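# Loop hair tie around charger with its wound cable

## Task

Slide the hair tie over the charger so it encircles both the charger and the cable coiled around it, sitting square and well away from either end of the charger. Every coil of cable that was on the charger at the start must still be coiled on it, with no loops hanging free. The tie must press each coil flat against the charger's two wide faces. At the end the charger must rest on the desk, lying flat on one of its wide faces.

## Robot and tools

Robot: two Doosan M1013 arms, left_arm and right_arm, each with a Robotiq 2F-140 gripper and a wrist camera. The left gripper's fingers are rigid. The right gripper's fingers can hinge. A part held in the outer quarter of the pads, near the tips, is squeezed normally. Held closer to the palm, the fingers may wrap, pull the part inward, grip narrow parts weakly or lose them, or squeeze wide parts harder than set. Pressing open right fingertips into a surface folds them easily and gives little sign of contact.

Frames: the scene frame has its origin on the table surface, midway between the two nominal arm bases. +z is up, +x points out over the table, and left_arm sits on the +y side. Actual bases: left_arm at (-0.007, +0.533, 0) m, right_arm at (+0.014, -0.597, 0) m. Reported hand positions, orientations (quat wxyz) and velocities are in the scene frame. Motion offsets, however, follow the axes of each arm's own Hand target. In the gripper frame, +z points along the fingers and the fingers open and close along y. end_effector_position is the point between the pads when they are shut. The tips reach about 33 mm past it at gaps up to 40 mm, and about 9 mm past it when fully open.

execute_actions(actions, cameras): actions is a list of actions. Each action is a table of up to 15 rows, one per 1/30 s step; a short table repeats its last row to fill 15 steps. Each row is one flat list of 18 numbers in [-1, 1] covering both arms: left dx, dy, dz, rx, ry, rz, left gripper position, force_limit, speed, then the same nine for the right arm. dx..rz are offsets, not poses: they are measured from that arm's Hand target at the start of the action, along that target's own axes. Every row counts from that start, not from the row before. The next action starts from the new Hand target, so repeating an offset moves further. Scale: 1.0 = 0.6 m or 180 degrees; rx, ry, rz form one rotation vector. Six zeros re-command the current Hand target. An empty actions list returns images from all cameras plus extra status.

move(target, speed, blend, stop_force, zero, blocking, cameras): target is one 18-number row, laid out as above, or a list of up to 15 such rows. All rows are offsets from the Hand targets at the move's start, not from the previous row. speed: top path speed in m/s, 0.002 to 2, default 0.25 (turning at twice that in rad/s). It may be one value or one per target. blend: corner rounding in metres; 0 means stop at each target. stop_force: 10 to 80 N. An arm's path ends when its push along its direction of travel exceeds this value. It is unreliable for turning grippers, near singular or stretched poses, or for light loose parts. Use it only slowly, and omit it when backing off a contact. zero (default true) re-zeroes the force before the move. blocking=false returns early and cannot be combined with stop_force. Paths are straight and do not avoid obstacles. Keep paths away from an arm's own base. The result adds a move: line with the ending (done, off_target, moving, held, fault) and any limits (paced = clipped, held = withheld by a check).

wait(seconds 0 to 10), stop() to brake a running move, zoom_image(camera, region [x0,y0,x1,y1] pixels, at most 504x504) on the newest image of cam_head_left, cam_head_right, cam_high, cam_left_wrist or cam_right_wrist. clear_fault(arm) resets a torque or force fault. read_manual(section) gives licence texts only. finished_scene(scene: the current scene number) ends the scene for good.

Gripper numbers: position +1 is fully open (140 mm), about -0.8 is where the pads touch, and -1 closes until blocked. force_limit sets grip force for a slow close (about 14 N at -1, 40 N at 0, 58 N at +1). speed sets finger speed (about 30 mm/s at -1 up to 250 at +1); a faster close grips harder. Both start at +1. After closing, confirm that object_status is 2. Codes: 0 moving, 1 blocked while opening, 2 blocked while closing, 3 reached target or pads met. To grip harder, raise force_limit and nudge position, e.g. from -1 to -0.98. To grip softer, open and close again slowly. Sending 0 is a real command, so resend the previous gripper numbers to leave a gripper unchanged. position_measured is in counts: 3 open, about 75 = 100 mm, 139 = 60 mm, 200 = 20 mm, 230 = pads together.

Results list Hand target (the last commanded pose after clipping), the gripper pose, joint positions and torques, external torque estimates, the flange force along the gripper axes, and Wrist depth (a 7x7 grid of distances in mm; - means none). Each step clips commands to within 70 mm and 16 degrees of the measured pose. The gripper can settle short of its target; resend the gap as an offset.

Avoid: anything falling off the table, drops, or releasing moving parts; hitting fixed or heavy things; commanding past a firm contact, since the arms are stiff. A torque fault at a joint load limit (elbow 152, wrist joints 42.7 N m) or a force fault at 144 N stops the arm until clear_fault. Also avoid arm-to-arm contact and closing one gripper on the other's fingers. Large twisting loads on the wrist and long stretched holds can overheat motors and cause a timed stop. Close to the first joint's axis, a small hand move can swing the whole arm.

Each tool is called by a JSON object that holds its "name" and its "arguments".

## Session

{"name": "execute_actions", "arguments": {"actions": [], "cameras": ["cam_head_left","cam_high","cam_low","cam_left_wrist","cam_right_wrist"]}}

{"name": "zoom_image", "arguments": {"camera": "cam_head_left", "region": [260, 200, 480, 360]}}

Scene clock: 0.00 s.
left_arm: end_effector_position=(+0.3463, +0.6046, +0.1557) position_measured=3 object_status=3 end_effector_quat_wxyz=(-0.227, +0.693, +0.588, +0.351) | right_arm: end_effector_position=(+1.0058, -0.4917, +0.2149) position_measured=3 object_status=3 end_effector_quat_wxyz=(-0.081, +0.774, -0.436, +0.452)
Joint positions: left_arm=[-0.665 -0.109 2.469 0.833 1.292 -0.943] | right_arm=[0.254 0.48 1.648 -1.29 0.46 3.861]
Joint velocities: within noise
Joint torques (N m): no reading
External joint torques (N m): no reading
Flange force (N): no reading
Wrist depth (mm): cam_left_wrist=[- 1943 2032 2070 2171 2331 - / - 2215 402 414 416 - - / - - 356 371 - 379 392 / - 126 - 344 338 - 125 / - 135 292 294 300 298 113 / - 263 269 275 281 288 287 / - 237 247 253 252 259 266] | cam_right_wrist=[842 927 1049 - 1537 1527 1377 / 930 - - - 1567 1418 1267 / 960 1113 - 1631 1479 1309 - / 945 145 - 1609 1461 1209 125 / - 128 1588 1557 1260 - 116 / 1228 1444 1527 1361 1191 290 - / 1353 1557 1426 1267 - 270 254]
Hand target: left_arm +0.3463, +0.6046, +0.1557; -0.227, +0.693, +0.588, +0.351 | right_arm +1.0058, -0.4917, +0.2149; -0.081, +0.774, -0.436, +0.452
Tool commands: left_gripper/position=+1.0 left_gripper/force_limit=+1.0 left_gripper/speed=+1.0 right_gripper/position=+1.0 right_gripper/force_limit=+1.0 right_gripper/speed=+1.0
camera_calibration:
cam_left_wrist: T_world_to_cam=[[0.972975, -0.213515, 0.0879225, -0.209167], [-0.142858, -0.855759, -0.497261, 0.653418], [0.181413, 0.471262, -0.863135, -0.0654359], [0, 0, 0, 1]] pos_world=[0.308731, 0.545346, 0.28683]
cam_right_wrist: T_world_to_cam=[[-0.61435, -0.607174, -0.503898, 0.431373], [-0.463402, 0.794533, -0.392399, 0.942081], [0.638618, -0.0075635, -0.769487, -0.337372], [0, 0, 0, 1]] pos_world=[0.917028, -0.489147, 0.327436]
Images, in order (width x height): cam_head_left 672x504, cam_high 672x504, cam_low 672x504, cam_left_wrist 672x504, cam_right_wrist 672x504.

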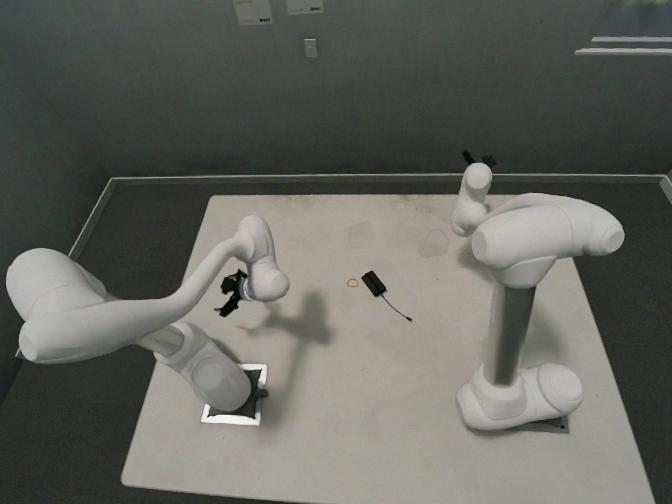

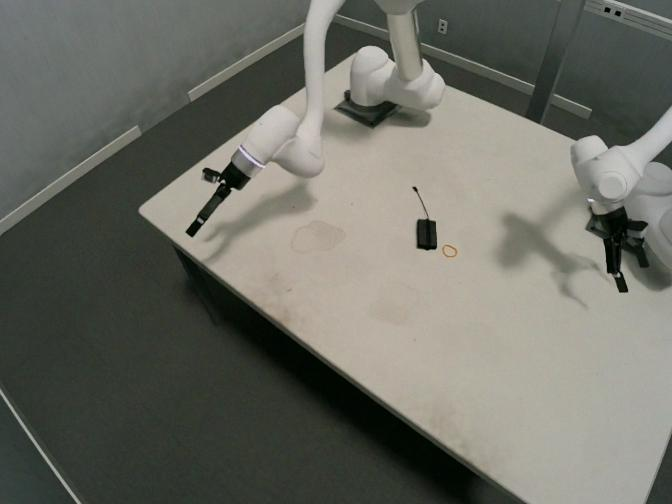

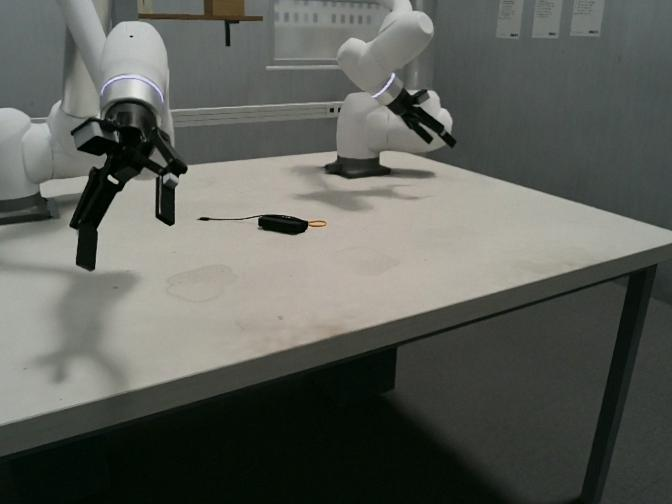

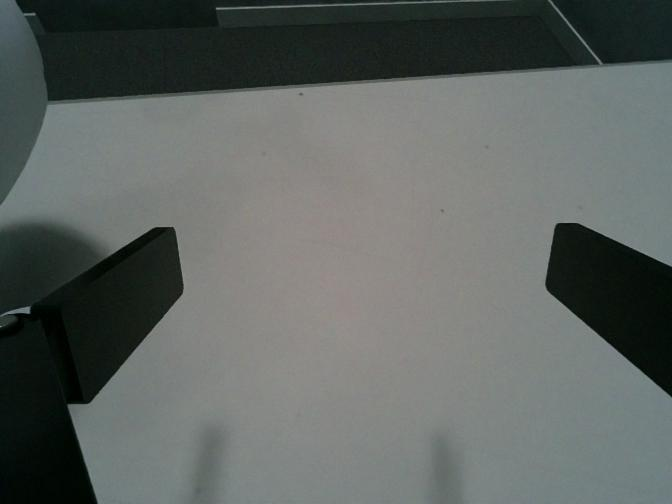

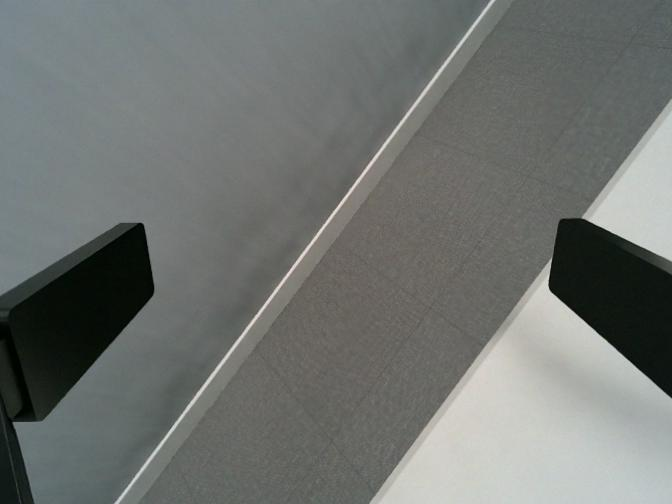

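Scaled by 2.291 from the camera's 672x504 image, which has a finer 960x720 frame.

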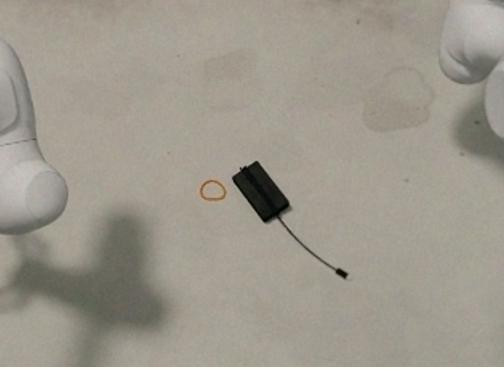

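{"name": "move", "arguments": {"target": [[0.0427,0.3063,-0.5822,-0.1615,-0.2496,0.4182,-0.8,0,0,-0.889,-0.0628,-0.8673,-0.1305,-0.2778,-0.1476,-0.8,0,0]], "speed": 0.35, "cameras": ["cam_right_wrist","cam_head_left"]}}

Scene clock: 138.00 s.
left_arm: end_effector_position=(+0.4502, +0.3297, +0.4204) position_measured=229 object_status=3 end_effector_quat_wxyz=(+0.000, +1.000, +0.000, +0.000) | right_arm: end_effector_position=(+0.5152, +0.0703, +0.2000) position_measured=229 object_status=3 end_effector_quat_wxyz=(+0.000, +0.966, -0.259, +0.000)
Joint positions: left_arm=[-0.502 -0.096 1.697 0 1.541 1.085] | right_arm=[0.925 0.504 1.362 0.001 1.275 2.98]
Joint torques (N m): left_arm=[0.01 -30.32 -41.6 4 0.1 0.34] | right_arm=[-0.65 -87.89 -40.13 3.72 -0.19 0.15]
External joint torques (N m): left_arm=[0.12 -2.65 -0.85 0.38 -0.14 -0.34] | right_arm=[0.39 -3.78 -0.75 0.43 0.17 -0.15]
Flange force (N): left_arm=[-3.0 -0.8 -1.4] | right_arm=[-0.8 3.9 -2.9]
Wrist depth (mm): cam_left_wrist=[508 502 487 - - - - / 531 535 - - - - 494 / - 581 564 - - - - / 620 597 607 118 - - 597 / - - - - - - - / - - - - - - - / - - - - - - -] | cam_right_wrist=[- - - - - - - / - 308 - - - - 314 / - - - - - 335 338 / - - - 115 349 - - / 372 - 88 82 87 - - / - - - - - - - / - - - - - - -]
Hand target: left_arm +0.4502, +0.3297, +0.4204; +0.000, +1.000, +0.000, +0.000 | right_arm +0.5152, +0.0703, +0.2000; +0.000, +0.966, -0.259, +0.000
Off the commanded pose: left_arm 0.000 m, 0 deg | right_arm 0.000 m, 0 deg.
move: done
camera_calibration:
cam_right_wrist: T_world_to_cam=[[-0.492974, -0.869853, 0.0182526, 0.315272], [-0.81374, 0.468394, 0.344143, 0.318553], [-0.307903, 0.1548, -0.93874, 0.478769], [0, 0, 0, 1]] pos_world=[0.562055, 0.0509182, 0.334057]
Images, in order (width x height): cam_head_left 672x504, cam_right_wrist 672x504.

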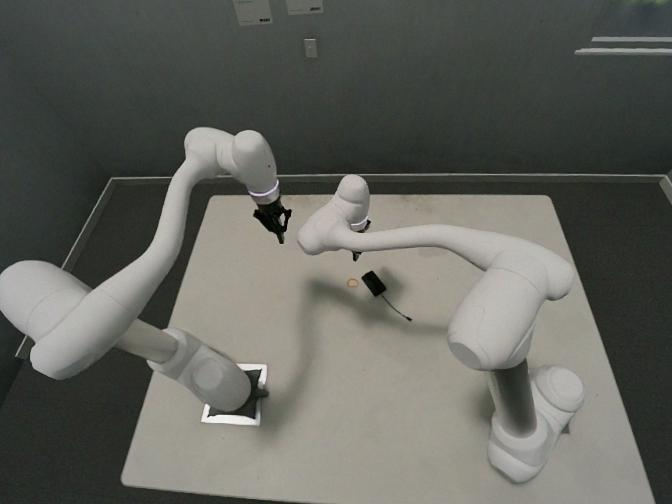

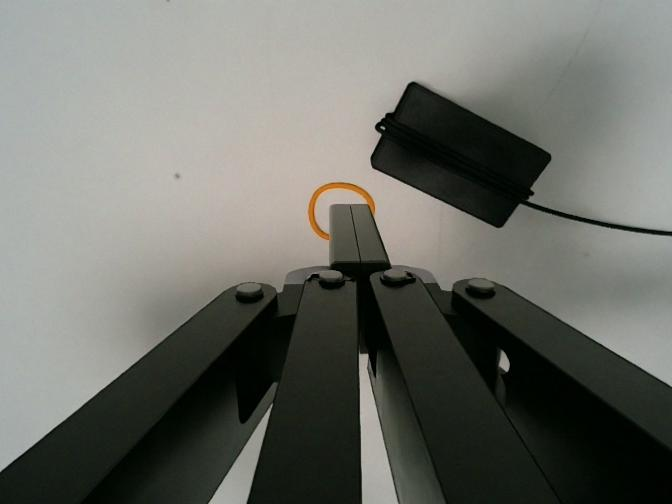

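{"name": "move", "arguments": {"target": [[0.0053,0,0.1077,-0.5,0,0,-0.8,0,0,-0.053,0.0023,0.25,0,0,0,-0.8,0,0]], "speed": 0.3, "cameras": ["cam_right_wrist","cam_low","cam_left_wrist"]}}

{"name": "zoom_image", "arguments": {"camera": "cam_right_wrist", "region": [250, 150, 450, 300]}}

Scene clock: 157.13 s.
left_arm: end_effector_position=(+0.4534, +0.3297, +0.3558) position_measured=229 object_status=3 end_effector_quat_wxyz=(+0.707, +0.707, +0.000, +0.000) | right_arm: end_effector_position=(+0.4869, +0.0851, +0.0500) position_measured=229 object_status=3 end_effector_quat_wxyz=(+0.000, +0.966, -0.259, +0.000)
Joint positions: left_arm=[0.186 0.157 2.235 -1.422 1.708 2.402] | right_arm=[0.963 0.596 1.506 0.001 1.039 3.017]
Joint torques (N m): left_arm=[-0.54 -37.43 -25.27 -1.67 2.12 0.22] | right_arm=[-1.92 -92.14 -36.27 3.15 0.09 0.15]
External joint torques (N m): left_arm=[0.56 -4.37 0.03 0.22 -0.04 -0.17] | right_arm=[2.01 -3.83 -0.65 0.61 -0.11 -0.15]
Flange force (N): left_arm=[-6.2 6.8 0.3] | right_arm=[-2.5 3.6 -3.4]
Wrist depth (mm): cam_left_wrist=[- - - 2331 - - - / 354 334 330 324 320 - - / - 373 357 308 304 4101 3076 / - 820 - 118 284 692 - / - - - - - - - / - - - - - - - / - - - - - - -] | cam_right_wrist=[163 - - - 143 - - / - 172 - - - 142 - / - - - - - 164 150 / - 195 - 115 101 - 169 / - - 88 82 87 - - / - - - - - - - / - - - - - - -]
Hand target: left_arm +0.4534, +0.3296, +0.3558; +0.707, +0.707, +0.000, +0.000 | right_arm +0.4869, +0.0851, +0.0500; +0.000, +0.966, -0.259, +0.000
Off the commanded pose: left_arm 0.000 m, 0 deg | right_arm 0.000 m, 0 deg.
move: done
camera_calibration:
cam_left_wrist: T_world_to_cam=[[-0.0124453, -0.000696867, 0.999922, -0.337513], [-0.943805, 0.330303, -0.0115167, 0.332247], [-0.33027, -0.943875, -0.00476844, 0.610498], [0, 0, 0, 1]] pos_world=[0.511005, 0.466256, 0.344225]
cam_right_wrist: T_world_to_cam=[[-0.492887, -0.869902, 0.0182691, 0.316886], [-0.813759, 0.468305, 0.34422, 0.340215], [-0.307993, 0.154795, -0.938711, 0.326997], [0, 0, 0, 1]] pos_world=[0.533755, 0.0657179, 0.184058]
Images, in order (width x height): cam_low 672x504, cam_left_wrist 672x504, cam_right_wrist 672x504.

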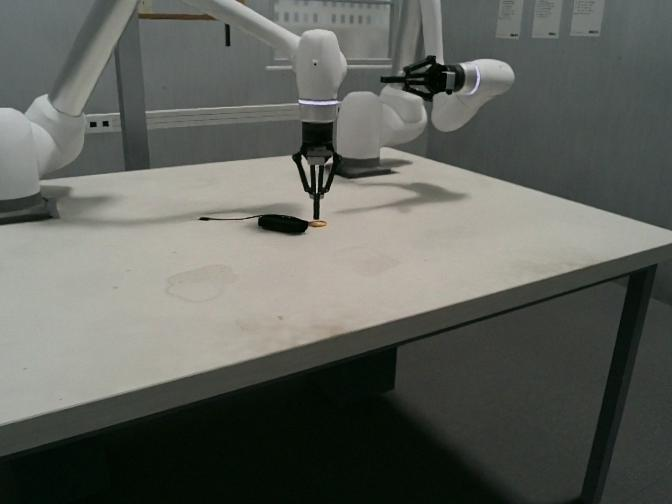

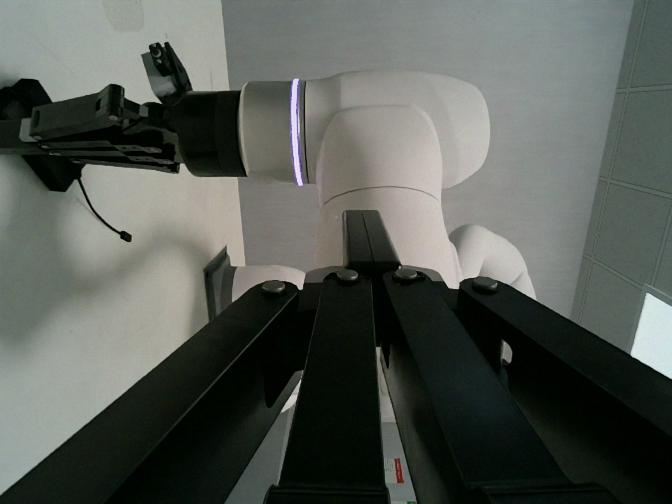

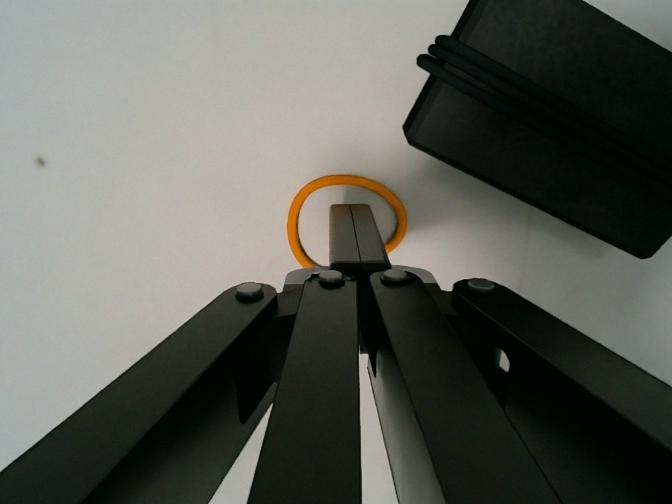

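Scaled by 2.520 from the camera's 672x504 image, which has a finer 960x720 frame.

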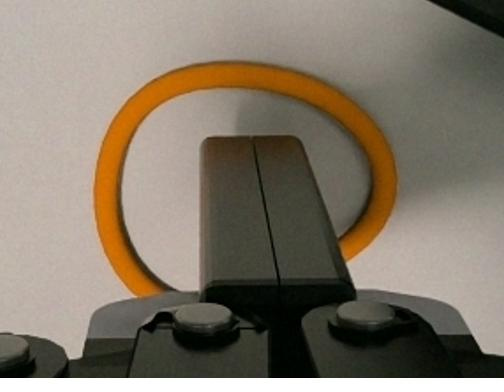

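{"name": "move", "arguments": {"target": [[0,0,0,0,0,0,-0.8,0,0,0,0,0.035,0,0,0,-0.8,0,0]], "speed": 0.01, "stop_force": 10}}

Scene clock: 178.23 s.
left_arm: end_effector_position=(+0.4534, +0.3296, +0.3558) position_measured=229 object_status=3 end_effector_quat_wxyz=(+0.707, +0.707, +0.000, +0.000) | right_arm: end_effector_position=(+0.4869, +0.0852, +0.0343) position_measured=229 object_status=3 end_effector_quat_wxyz=(+0.000, +0.966, -0.259, +0.000)
Joint positions: left_arm=[0.186 0.157 2.235 -1.422 1.709 2.402] | right_arm=[0.963 0.609 1.517 0.001 1.016 3.017]
Joint torques (N m): left_arm=[0.04 -38.78 -25.12 -1.61 2.22 0.33] | right_arm=[-0.95 -76.26 -28.53 3.35 -1.54 0.15]
External joint torques (N m): left_arm=[-0.05 -2.35 -0.03 0.17 -0.16 -0.28] | right_arm=[0.89 -20.22 -7.6 0.31 1.54 -0.15]
Flange force (N): left_arm=[-3.0 4.1 1.0] | right_arm=[-1.6 7.8 -24.2]
Wrist depth (mm): cam_left_wrist=[552 661 - - - - - / 336 337 329 319 321 - - / - 383 347 304 326 3257 2109 / - - 1130 123 309 741 - / 465 - - - - - - / - - - - - - - / - - - - - - -] | cam_right_wrist=[- - 150 149 - - - / - - - 156 - 127 132 / - - 167 - - - 143 / - - - 115 108 - - / - - 88 82 87 - - / - - - - - - - / - - - - - - -]
Hand target: left_arm +0.4534, +0.3296, +0.3558; +0.707, +0.707, +0.000, +0.000 | right_arm +0.4870, +0.0851, +0.0343; +0.000, +0.966, -0.259, +0.000 (not the last commanded pose)
Off the commanded pose: left_arm 0.000 m, 0 deg | right_arm 0.005 m, 0 deg.
move: contact (right_arm)

{"name": "move", "arguments": {"target": [[0,0,0,0,0,0,-0.8,0,0,0,0,-0.0173,0,0,0,-0.8,0,0],[0,0,0,0,0,0,-0.8,0,0,0,0.0317,-0.0173,0,0,0,-0.587,0,-1]], "speed": 0.06, "cameras": ["cam_right_wrist"]}}

{"name": "zoom_image", "arguments": {"camera": "cam_right_wrist", "region": [250, 150, 450, 300]}}

Scene clock: 190.50 s.
left_arm: end_effector_position=(+0.4534, +0.3296, +0.3558) position_measured=229 object_status=3 end_effector_quat_wxyz=(+0.707, +0.707, +0.000, +0.000) | right_arm: end_effector_position=(+0.4774, +0.0687, +0.0447) position_measured=203 object_status=0 end_effector_quat_wxyz=(+0.000, +0.966, -0.259, +0.000)
Joint positions: left_arm=[0.186 0.157 2.235 -1.422 1.709 2.402] | right_arm=[0.96 0.574 1.555 0.001 1.012 3.014]
Joint torques (N m): left_arm=[-0.04 -38.18 -25.24 -1.55 2.19 0.28] | right_arm=[-1.2 -90.08 -35.68 3.11 0.11 0.13]
External joint torques (N m): left_arm=[0.01 -3.17 0.1 0.12 -0.12 -0.23] | right_arm=[1.29 -3.15 -0.51 0.57 -0.12 -0.13]
Flange force (N): left_arm=[-4.4 5.1 1.3] | right_arm=[-1.7 3.1 -2.8]
Wrist depth (mm): cam_left_wrist=[487 - - 3210 2993 - - / 348 353 347 343 341 - - / 403 379 369 327 334 - - / - - 1096 118 311 - - / 489 - - - - - 3356 / - - - - - - - / - - - - - - -] | cam_right_wrist=[- - 158 157 - - - / - - 166 168 - 141 - / 174 172 - 176 153 155 148 / - - 183 115 109 - - / - 83 88 95 87 - 76 / - - - - - 79 72 / - - - - - - 68]
Hand target: left_arm +0.4534, +0.3296, +0.3558; +0.707, +0.707, +0.000, +0.000 | right_arm +0.4774, +0.0687, +0.0447; +0.000, +0.966, -0.259, +0.000
Off the commanded pose: left_arm 0.000 m, 0 deg | right_arm 0.000 m, 0 deg.
move: done
camera_calibration:
cam_right_wrist: T_world_to_cam=[[-0.492862, -0.869917, 0.018206, 0.298035], [-0.813808, 0.468275, 0.344144, 0.342065], [-0.307902, 0.154799, -0.93874, 0.321498], [0, 0, 0, 1]] pos_world=[0.524255, 0.0493178, 0.178657]
Images, in order (width x height): cam_right_wrist 672x504.

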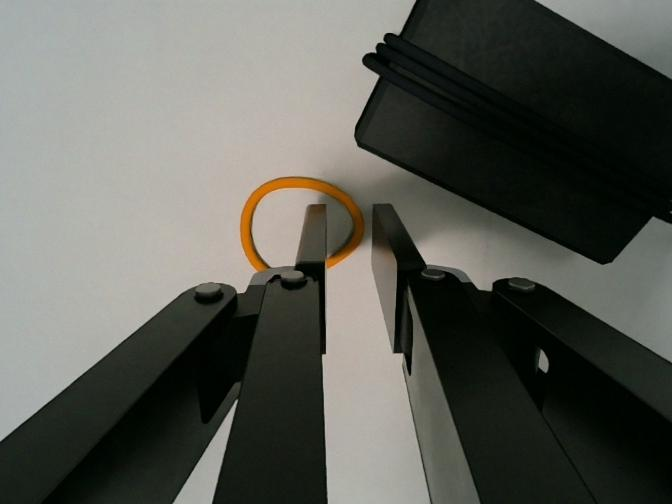

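Scaled by 2.520 from the camera's 672x504 image, which has a finer 960x720 frame.

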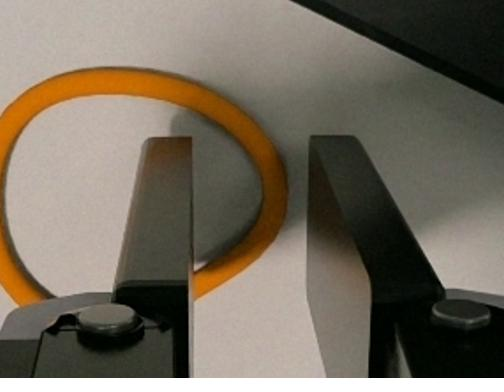

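{"name": "move", "arguments": {"target": [[0,0,0,0,0,0,-0.8,0,0,0,0,0.0153,0,0,0,-0.587,0,-1],[0,0,0,0,0,0,-0.8,0,0,0,0,0.0153,0,0,0,-1,-0.5,-1]], "speed": 0.04, "cameras": ["cam_right_wrist","cam_low"]}}

{"name": "zoom_image", "arguments": {"camera": "cam_right_wrist", "region": [250, 150, 450, 300]}}

Scene clock: 197.60 s.
left_arm: end_effector_position=(+0.4534, +0.3296, +0.3558) position_measured=229 object_status=3 end_effector_quat_wxyz=(+0.707, +0.707, +0.000, +0.000) | right_arm: end_effector_position=(+0.4774, +0.0687, +0.0355) position_measured=226 object_status=0 end_effector_quat_wxyz=(+0.000, +0.966, -0.259, +0.000)
Joint positions: left_arm=[0.186 0.157 2.235 -1.422 1.709 2.402] | right_arm=[0.96 0.582 1.561 0.001 0.999 3.014]
Joint torques (N m): left_arm=[0.15 -38.94 -25.35 -1.57 2.21 0.28] | right_arm=[-1.24 -90.4 -35.13 3.12 0.12 0.12]
External joint torques (N m): left_arm=[-0.14 -2.34 0.24 0.14 -0.15 -0.23] | right_arm=[1.35 -3.57 -0.82 0.53 -0.13 -0.12]
Flange force (N): left_arm=[-3.4 3.7 1.3] | right_arm=[-1.8 2.9 -3.4]
Wrist depth (mm): cam_left_wrist=[- - - - - - - / 356 354 350 340 340 - - / 460 448 364 325 343 - - / - 777 1230 118 334 675 - / - - - - - - - / - - - - - - - / - - - - - - -] | cam_right_wrist=[- 152 152 147 - - - / - - 157 - - 131 134 / - 170 - - - - 138 / - - - 115 - 178 - / - - 88 82 87 - 188 / - - - - - - - / - - - - - - -]
Hand target: left_arm +0.4534, +0.3296, +0.3558; +0.707, +0.707, +0.000, +0.000 | right_arm +0.4774, +0.0687, +0.0355; +0.000, +0.966, -0.259, +0.000
Off the commanded pose: left_arm 0.000 m, 0 deg | right_arm 0.000 m, 0 deg.
move: done
camera_calibration:
cam_right_wrist: T_world_to_cam=[[-0.492862, -0.869917, 0.018206, 0.298201], [-0.813808, 0.468275, 0.344144, 0.345196], [-0.307902, 0.154799, -0.93874, 0.312955], [0, 0, 0, 1]] pos_world=[0.524255, 0.0493178, 0.169557]
Images, in order (width x height): cam_low 672x504, cam_right_wrist 672x504.

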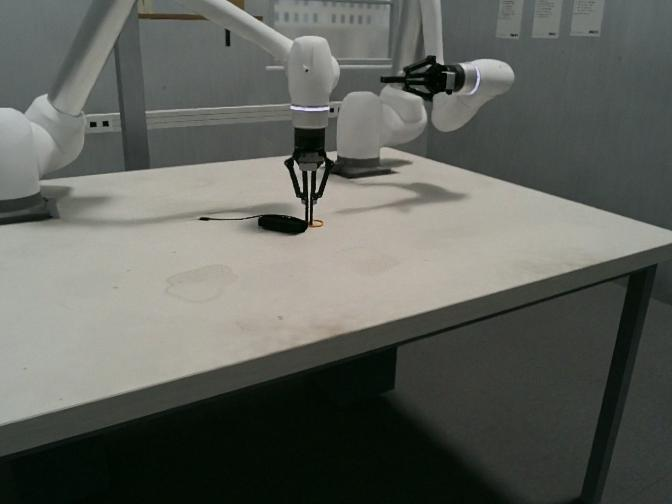

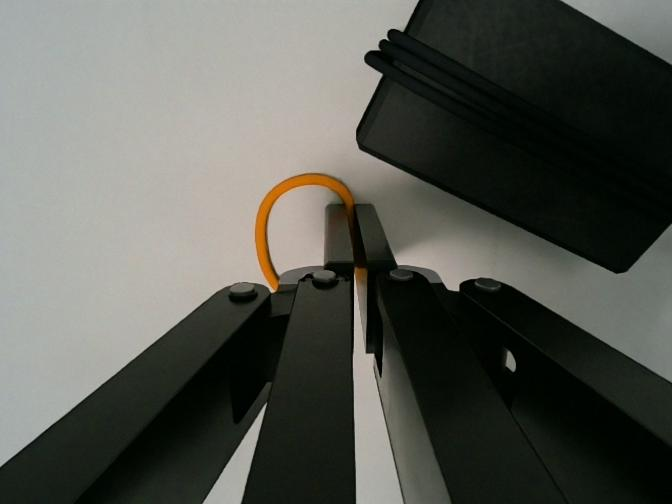

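Scaled by 2.520 from the camera's 672x504 image, which has a finer 960x720 frame.

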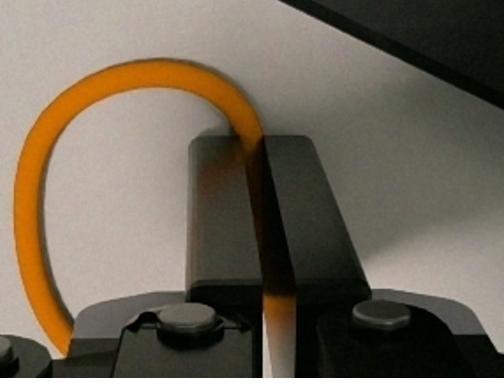

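{"name": "move", "arguments": {"target": [[0,0,0,0,0,0,-0.8,0,0,0,0,-0.1,0,0,0,-1,-0.5,-1],[0,0,0.4667,0,0,0,-0.8,0,0,0.07,0.2027,-0.4993,0.4875,-0.1306,-0.1306,-1,-0.5,-1]], "speed": 0.3, "blend": 0.02, "cameras": ["cam_right_wrist","cam_low","cam_left_wrist"]}}

{"name": "zoom_image", "arguments": {"camera": "cam_left_wrist", "region": [250, 130, 450, 280]}}

{"name": "zoom_image", "arguments": {"camera": "cam_right_wrist", "region": [240, 130, 440, 280]}}

{"name": "zoom_image", "arguments": {"camera": "cam_low", "region": [220, 40, 320, 115]}}

Scene clock: 222.07 s.
left_arm: end_effector_position=(+0.4531, +0.0496, +0.3559) position_measured=229 object_status=3 end_effector_quat_wxyz=(+0.707, +0.707, +0.000, +0.000) | right_arm: end_effector_position=(+0.4530, -0.0578, +0.3350) position_measured=226 object_status=2 end_effector_quat_wxyz=(+0.707, -0.707, +0.000, +0.000)
Joint positions: left_arm=[-0.403 0.165 2.225 -1.86 1.311 2.428] | right_arm=[0.409 0.198 2.238 1.858 1.335 0.671]
Joint torques (N m): left_arm=[-0.05 -41.13 -27.05 -2.67 2.28 0.29] | right_arm=[-2.01 -50.69 -31.46 0.27 2.19 0.02]
External joint torques (N m): left_arm=[0.17 -2.81 0.12 0.07 -0.18 -0.24] | right_arm=[2.08 -2.25 -0.5 0.63 0.03 -0.07]
Flange force (N): left_arm=[-3.7 4.8 -1.5] | right_arm=[-3.9 -3.4 4.0]
Wrist depth (mm): cam_left_wrist=[525 703 - 2668 480 - 2575 / 519 655 - 501 521 - 2768 / 530 - 1172 287 591 - 3407 / - 886 - 132 617 671 - / 489 - - - - 714 - / - - - - - - - / - - - - - - -] | cam_right_wrist=[- - - - - - 546 / 2127 - - 523 2430 833 507 / - - 316 278 - - - / - 839 679 120 546 - 548 / - - 88 82 87 - - / - - - - - - - / - - - - - - -]
Hand target: left_arm +0.4531, +0.0496, +0.3559; +0.707, +0.707, +0.000, +0.000 | right_arm +0.4530, -0.0578, +0.3350; +0.707, -0.707, +0.000, +0.000
Off the commanded pose: left_arm 0.000 m, 0 deg | right_arm 0.000 m, 0 deg.
move: done
camera_calibration:
cam_left_wrist: T_world_to_cam=[[-0.0124131, -0.000600819, 0.999923, -0.337845], [-0.943774, 0.330391, -0.0115176, 0.424513], [-0.330359, -0.943844, -0.00466822, 0.346152], [0, 0, 0, 1]] pos_world=[0.510805, 0.186255, 0.344324]
cam_right_wrist: T_world_to_cam=[[0.00809582, -0.0182434, -0.999801, 0.334021], [-0.939179, -0.343426, -0.00133843, 0.407057], [-0.343333, 0.939002, -0.0199141, 0.359683], [0, 0, 0, 1]] pos_world=[0.503086, -0.191855, 0.341663]
Images, in order (width x height): cam_low 672x504, cam_left_wrist 672x504, cam_right_wrist 672x504.

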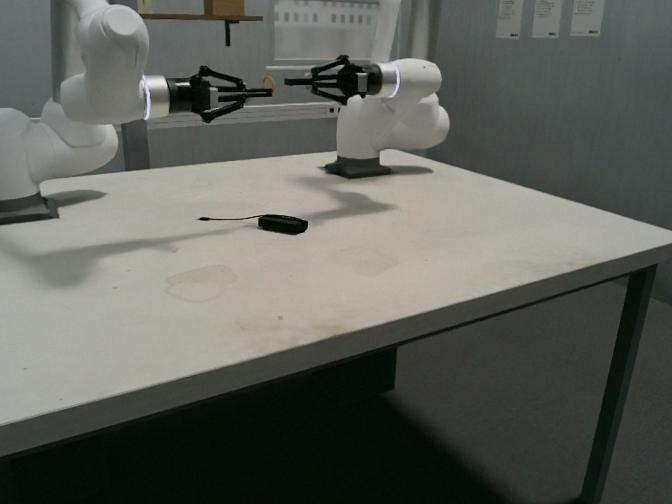

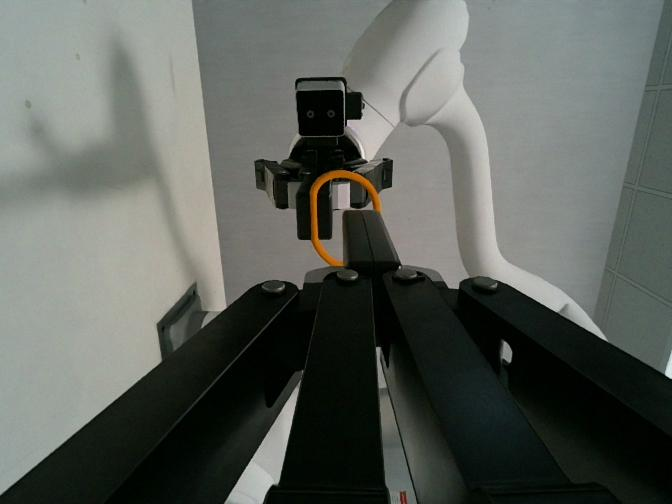

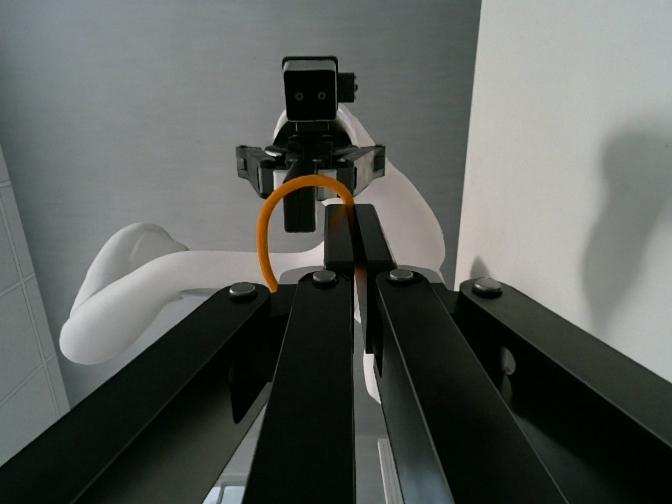

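Scaled by 2.520 from the camera's 672x504 image, which has a finer 960x720 frame.

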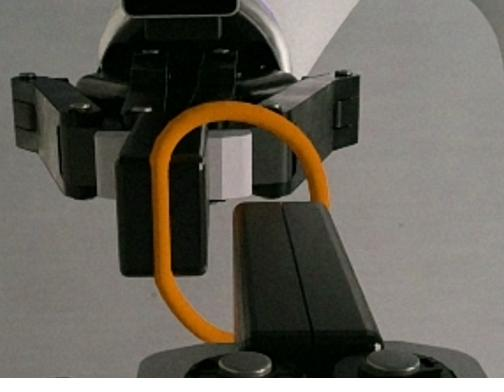

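Scaled by 2.520 from the camera's 672x504 image, which has a finer 960x720 frame.

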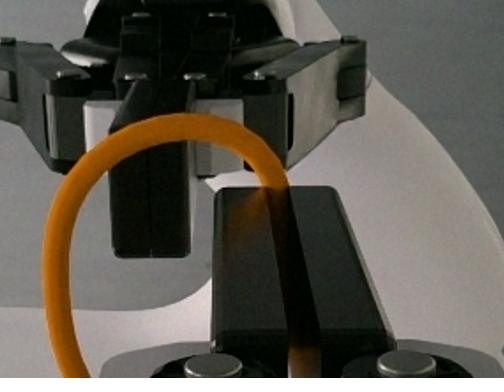

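Scaled by 5.040 from the camera's 672x504 image, which has a finer 960x720 frame.

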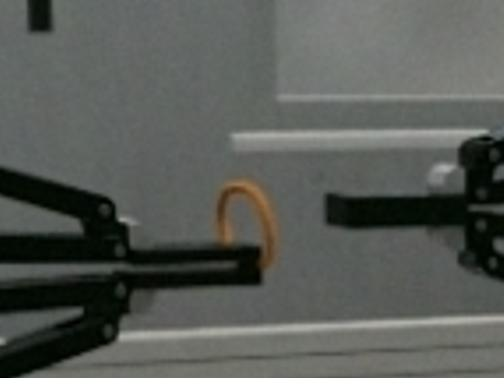

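{"name": "move", "arguments": {"target": [[-0.0042,-0.0055,0.02,0,0,0,-0.8,0,0,0,0,0,0,0,0,-1,-0.5,-1],[-0.0042,-0.0055,0.0843,0,0,0,-0.8,0,0,0,0,0,0,0,0,-1,-0.5,-1]], "speed": 0.08, "cameras": ["cam_right_wrist","cam_low","cam_left_wrist"]}}

{"name": "zoom_image", "arguments": {"camera": "cam_left_wrist", "region": [250, 130, 450, 280]}}

{"name": "zoom_image", "arguments": {"camera": "cam_right_wrist", "region": [240, 130, 440, 280]}}

{"name": "zoom_image", "arguments": {"camera": "cam_low", "region": [220, 40, 320, 115]}}

Scene clock: 251.60 s.
left_arm: end_effector_position=(+0.4506, -0.0009, +0.3526) position_measured=229 object_status=3 end_effector_quat_wxyz=(+0.707, +0.707, +0.000, +0.000) | right_arm: end_effector_position=(+0.4530, -0.0578, +0.3350) position_measured=226 object_status=2 end_effector_quat_wxyz=(+0.707, -0.707, +0.000, +0.000)
Joint positions: left_arm=[-0.498 0.191 2.2 -1.936 1.25 2.45] | right_arm=[0.409 0.198 2.238 1.858 1.335 0.671]
Joint torques (N m): left_arm=[1.04 -44.03 -27.47 -3.1 2.09 0.27] | right_arm=[-1.38 -50.89 -31.45 0.41 2.19 0.06]
External joint torques (N m): left_arm=[-1.01 -3.08 0.2 0.37 0.07 -0.22] | right_arm=[1.3 -1.47 -0.49 0.49 0.01 -0.11]
Flange force (N): left_arm=[-4.6 5.0 -0.7] | right_arm=[-2.3 -2.1 2.8]
Wrist depth (mm): cam_left_wrist=[468 777 - - 433 - - / 526 731 2331 454 464 - - / - - 310 295 328 564 - / 532 686 - 149 117 648 - / 515 - - - - 657 - / - - - - - - - / - - - - - - -] | cam_right_wrist=[- - - - - - - / - - - 456 - - - / - - 278 275 516 - - / - 810 625 126 493 - 522 / 751 - 88 82 87 - - / - - - - - - - / - - - - - - -]
Hand target: left_arm +0.4506, -0.0010, +0.3526; +0.707, +0.707, +0.000, +0.000 | right_arm +0.4530, -0.0578, +0.3350; +0.707, -0.707, +0.000, +0.000
Off the commanded pose: left_arm 0.000 m, 0 deg | right_arm 0.000 m, 0 deg.
move: done
camera_calibration:
cam_left_wrist: T_world_to_cam=[[-0.0124131, -0.000600819, 0.999923, -0.334608], [-0.943774, 0.330391, -0.0115176, 0.438706], [-0.330359, -0.943844, -0.00466822, 0.297614], [0, 0, 0, 1]] pos_world=[0.508205, 0.135755, 0.341024]
cam_right_wrist: T_world_to_cam=[[0.00815533, -0.0181156, -0.999803, 0.333915], [-0.939178, -0.343427, -0.0014382, 0.407056], [-0.343333, 0.939005, -0.0198145, 0.359741], [0, 0, 0, 1]] pos_world=[0.503086, -0.191955, 0.341562]
Images, in order (width x height): cam_low 672x504, cam_left_wrist 672x504, cam_right_wrist 672x504.

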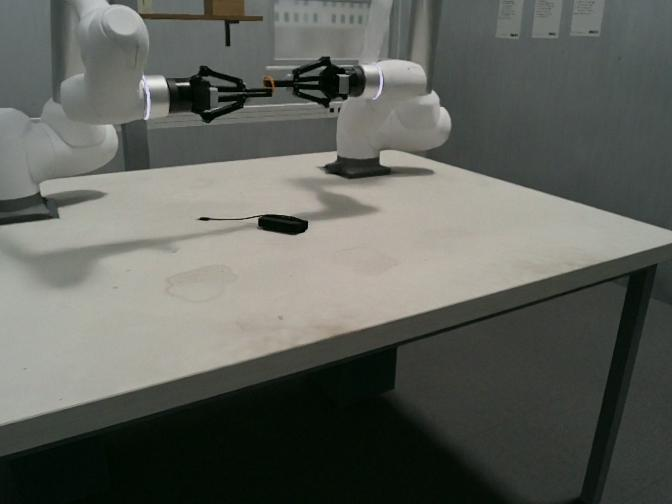

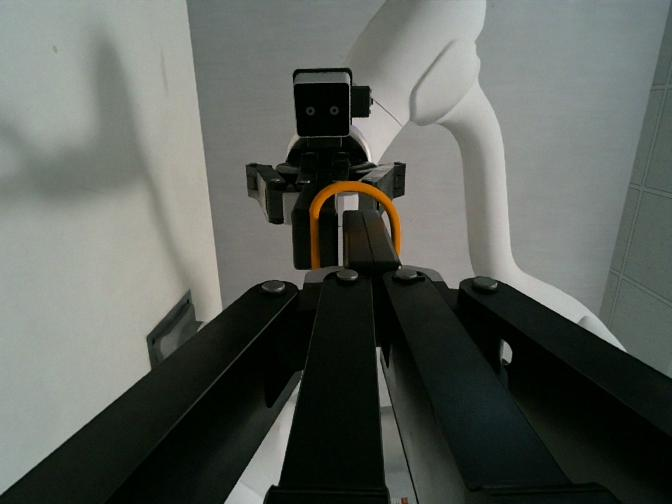

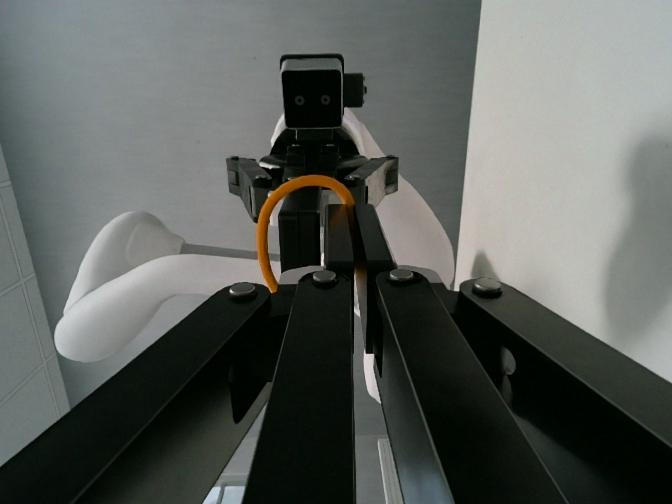

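Scaled by 2.520 from the camera's 672x504 image, which has a finer 960x720 frame.

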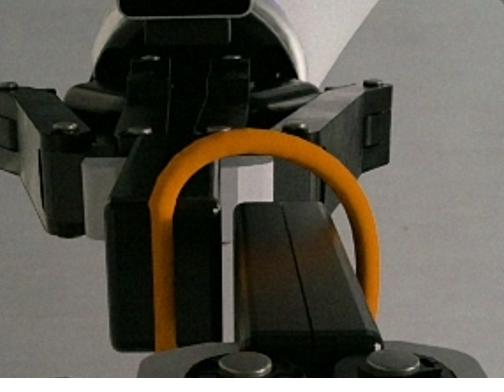

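Scaled by 2.520 from the camera's 672x504 image, which has a finer 960x720 frame.

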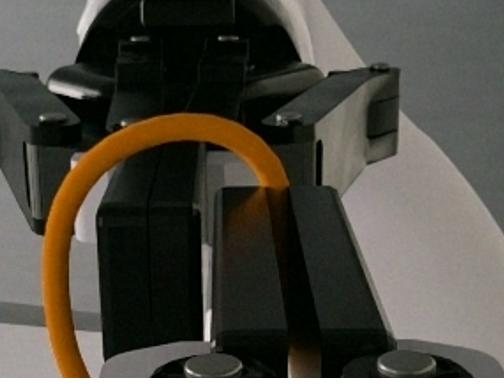

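Scaled by 5.040 from the camera's 672x504 image, which has a finer 960x720 frame.

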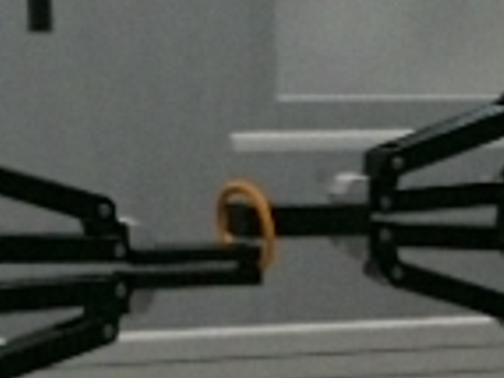

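{"name": "move", "arguments": {"target": [[0,0.0083,0,0,0,0,-0.8,0,0,0,0,0,0,0,0,-1,-0.5,-1]], "speed": 0.03}}

{"name": "move", "arguments": {"target": [[0,0,0,0,0,0,-0.8,0,0,0,0,0,0,0,0,-0.7,-0.5,-1]], "speed": 0.03, "cameras": ["cam_right_wrist","cam_low","cam_left_wrist"]}}

{"name": "zoom_image", "arguments": {"camera": "cam_low", "region": [220, 40, 320, 115]}}

{"name": "zoom_image", "arguments": {"camera": "cam_right_wrist", "region": [240, 130, 440, 280]}}

Scene clock: 266.07 s.
left_arm: end_effector_position=(+0.4505, -0.0010, +0.3576) position_measured=229 object_status=3 end_effector_quat_wxyz=(+0.707, +0.707, +0.000, +0.000) | right_arm: end_effector_position=(+0.4530, -0.0578, +0.3350) position_measured=226 object_status=2 end_effector_quat_wxyz=(+0.707, -0.707, +0.000, +0.000)
Joint positions: left_arm=[-0.498 0.184 2.196 -1.933 1.246 2.44] | right_arm=[0.409 0.198 2.238 1.858 1.335 0.671]
Joint torques (N m): left_arm=[0.32 -44.01 -27.59 -2.86 2.19 0.4] | right_arm=[-1.21 -50.61 -31.38 0.34 2.17 0.11]
External joint torques (N m): left_arm=[-0.52 -2.46 0.04 0.1 -0.05 -0.36] | right_arm=[1.26 -2.06 -0.62 0.55 0.04 -0.15]
Flange force (N): left_arm=[-3.4 4.4 -0.6] | right_arm=[-2.9 -3.0 2.5]
Wrist depth (mm): cam_left_wrist=[474 - - 466 433 - - / - - - 454 472 - - / 592 733 316 251 568 595 - / - - 1065 149 170 615 - / - - - - - 96 - / - - - - - - - / - - - - - - -] | cam_right_wrist=[2335 - - - - - - / - - - 375 - - - / - - 278 277 500 - - / - 819 167 127 496 - - / 731 - 88 82 87 - - / - - - - - - - / - - - - - - -]
Hand target: left_arm +0.4506, -0.0010, +0.3576; +0.707, +0.707, +0.000, +0.000 | right_arm +0.4530, -0.0578, +0.3350; +0.707, -0.707, +0.000, +0.000
Off the commanded pose: left_arm 0.000 m, 0 deg | right_arm 0.000 m, 0 deg.
move: done

Scene clock: 266.57 s.
left_arm: end_effector_position=(+0.4505, -0.0010, +0.3576) position_measured=229 object_status=3 end_effector_quat_wxyz=(+0.707, +0.707, +0.000, +0.000) | right_arm: end_effector_position=(+0.4530, -0.0578, +0.3350) position_measured=217 object_status=3 end_effector_quat_wxyz=(+0.707, -0.707, +0.000, +0.000)
Joint positions: left_arm=[-0.498 0.184 2.196 -1.933 1.246 2.44] | right_arm=[0.409 0.198 2.238 1.858 1.335 0.671]
Joint torques (N m): left_arm=[-0.23 -43.75 -27.75 -2.9 2.26 0.29] | right_arm=[-1.39 -50.18 -31.43 0.34 2.15 0.1]
External joint torques (N m): left_arm=[0.09 -2.99 0.12 0.13 -0.12 -0.24] | right_arm=[1.42 -2.29 -0.47 0.55 0.06 -0.15]
Flange force (N): left_arm=[-3.7 4.9 -2.0] | right_arm=[-3.5 -3.2 2.6]
Wrist depth (mm): cam_left_wrist=[509 613 - 455 431 3818 - / 583 644 - 456 468 - - / - 631 - 287 572 548 2914 / - 897 - 132 142 624 - / 484 - - - - 659 - / - - - - - - - / - - - - - - -] | cam_right_wrist=[- - - - - - - / - - - 461 - - - / - - 279 234 - - - / - 639 627 115 495 592 574 / 773 78 88 88 87 - 543 / - - - - - - - / - - - - - - -]
Hand target: left_arm +0.4506, -0.0010, +0.3576; +0.707, +0.707, +0.000, +0.000 | right_arm +0.4530, -0.0578, +0.3350; +0.707, -0.707, +0.000, +0.000
Off the commanded pose: left_arm 0.000 m, 0 deg | right_arm 0.000 m, 0 deg.
move: done
camera_calibration:
cam_left_wrist: T_world_to_cam=[[-0.0124131, -0.000600819, 0.999923, -0.339608], [-0.943774, 0.330391, -0.0115176, 0.438796], [-0.330359, -0.943844, -0.00466822, 0.297543], [0, 0, 0, 1]] pos_world=[0.508205, 0.135655, 0.346024]
cam_right_wrist: T_world_to_cam=[[0.00815533, -0.0181156, -0.999803, 0.333915], [-0.939178, -0.343427, -0.0014382, 0.407056], [-0.343333, 0.939005, -0.0198145, 0.359741], [0, 0, 0, 1]] pos_world=[0.503086, -0.191955, 0.341562]
Images, in order (width x height): cam_low 672x504, cam_left_wrist 672x504, cam_right_wrist 672x504.

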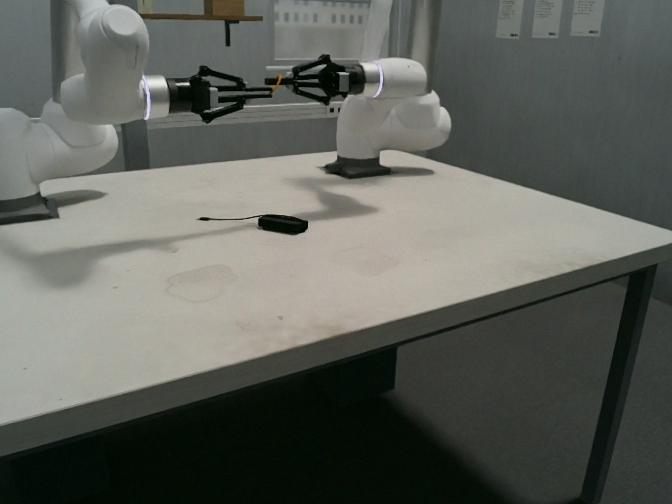

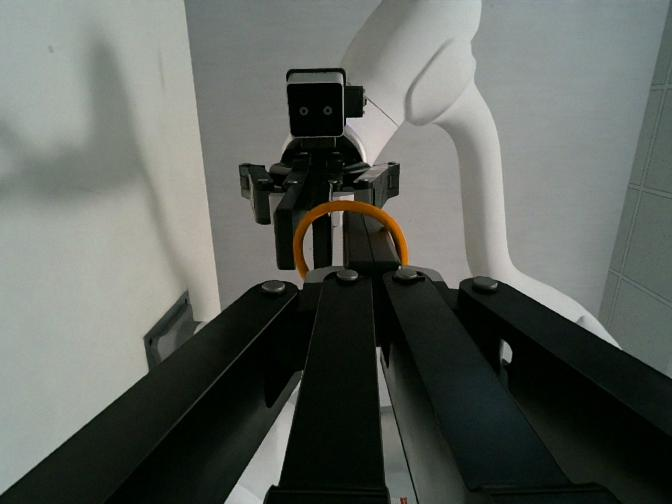

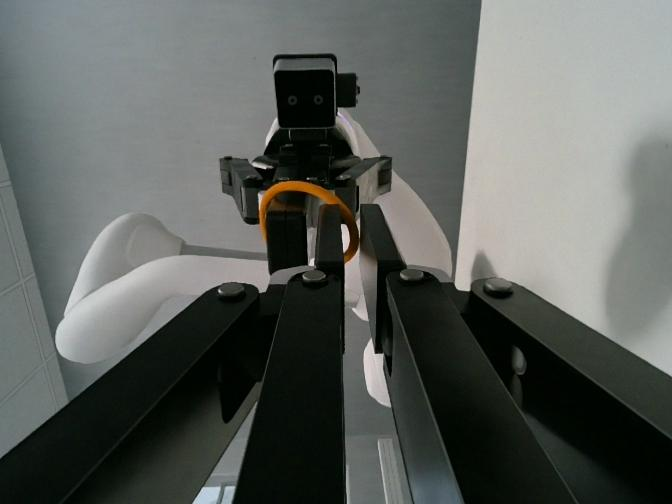

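Scaled by 5.040 from the camera's 672x504 image, which has a finer 960x720 frame.

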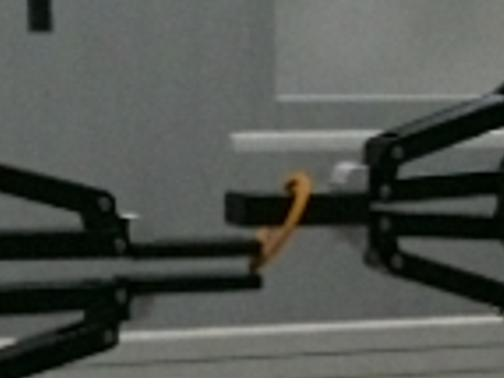

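Scaled by 2.520 from the camera's 672x504 image, which has a finer 960x720 frame.

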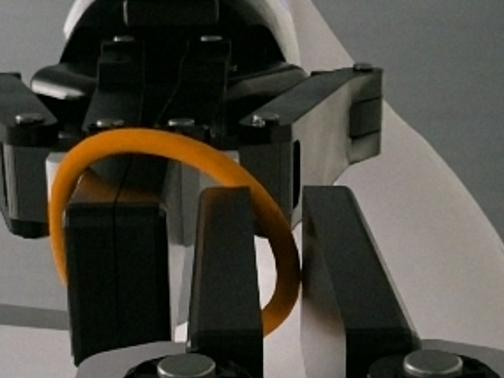

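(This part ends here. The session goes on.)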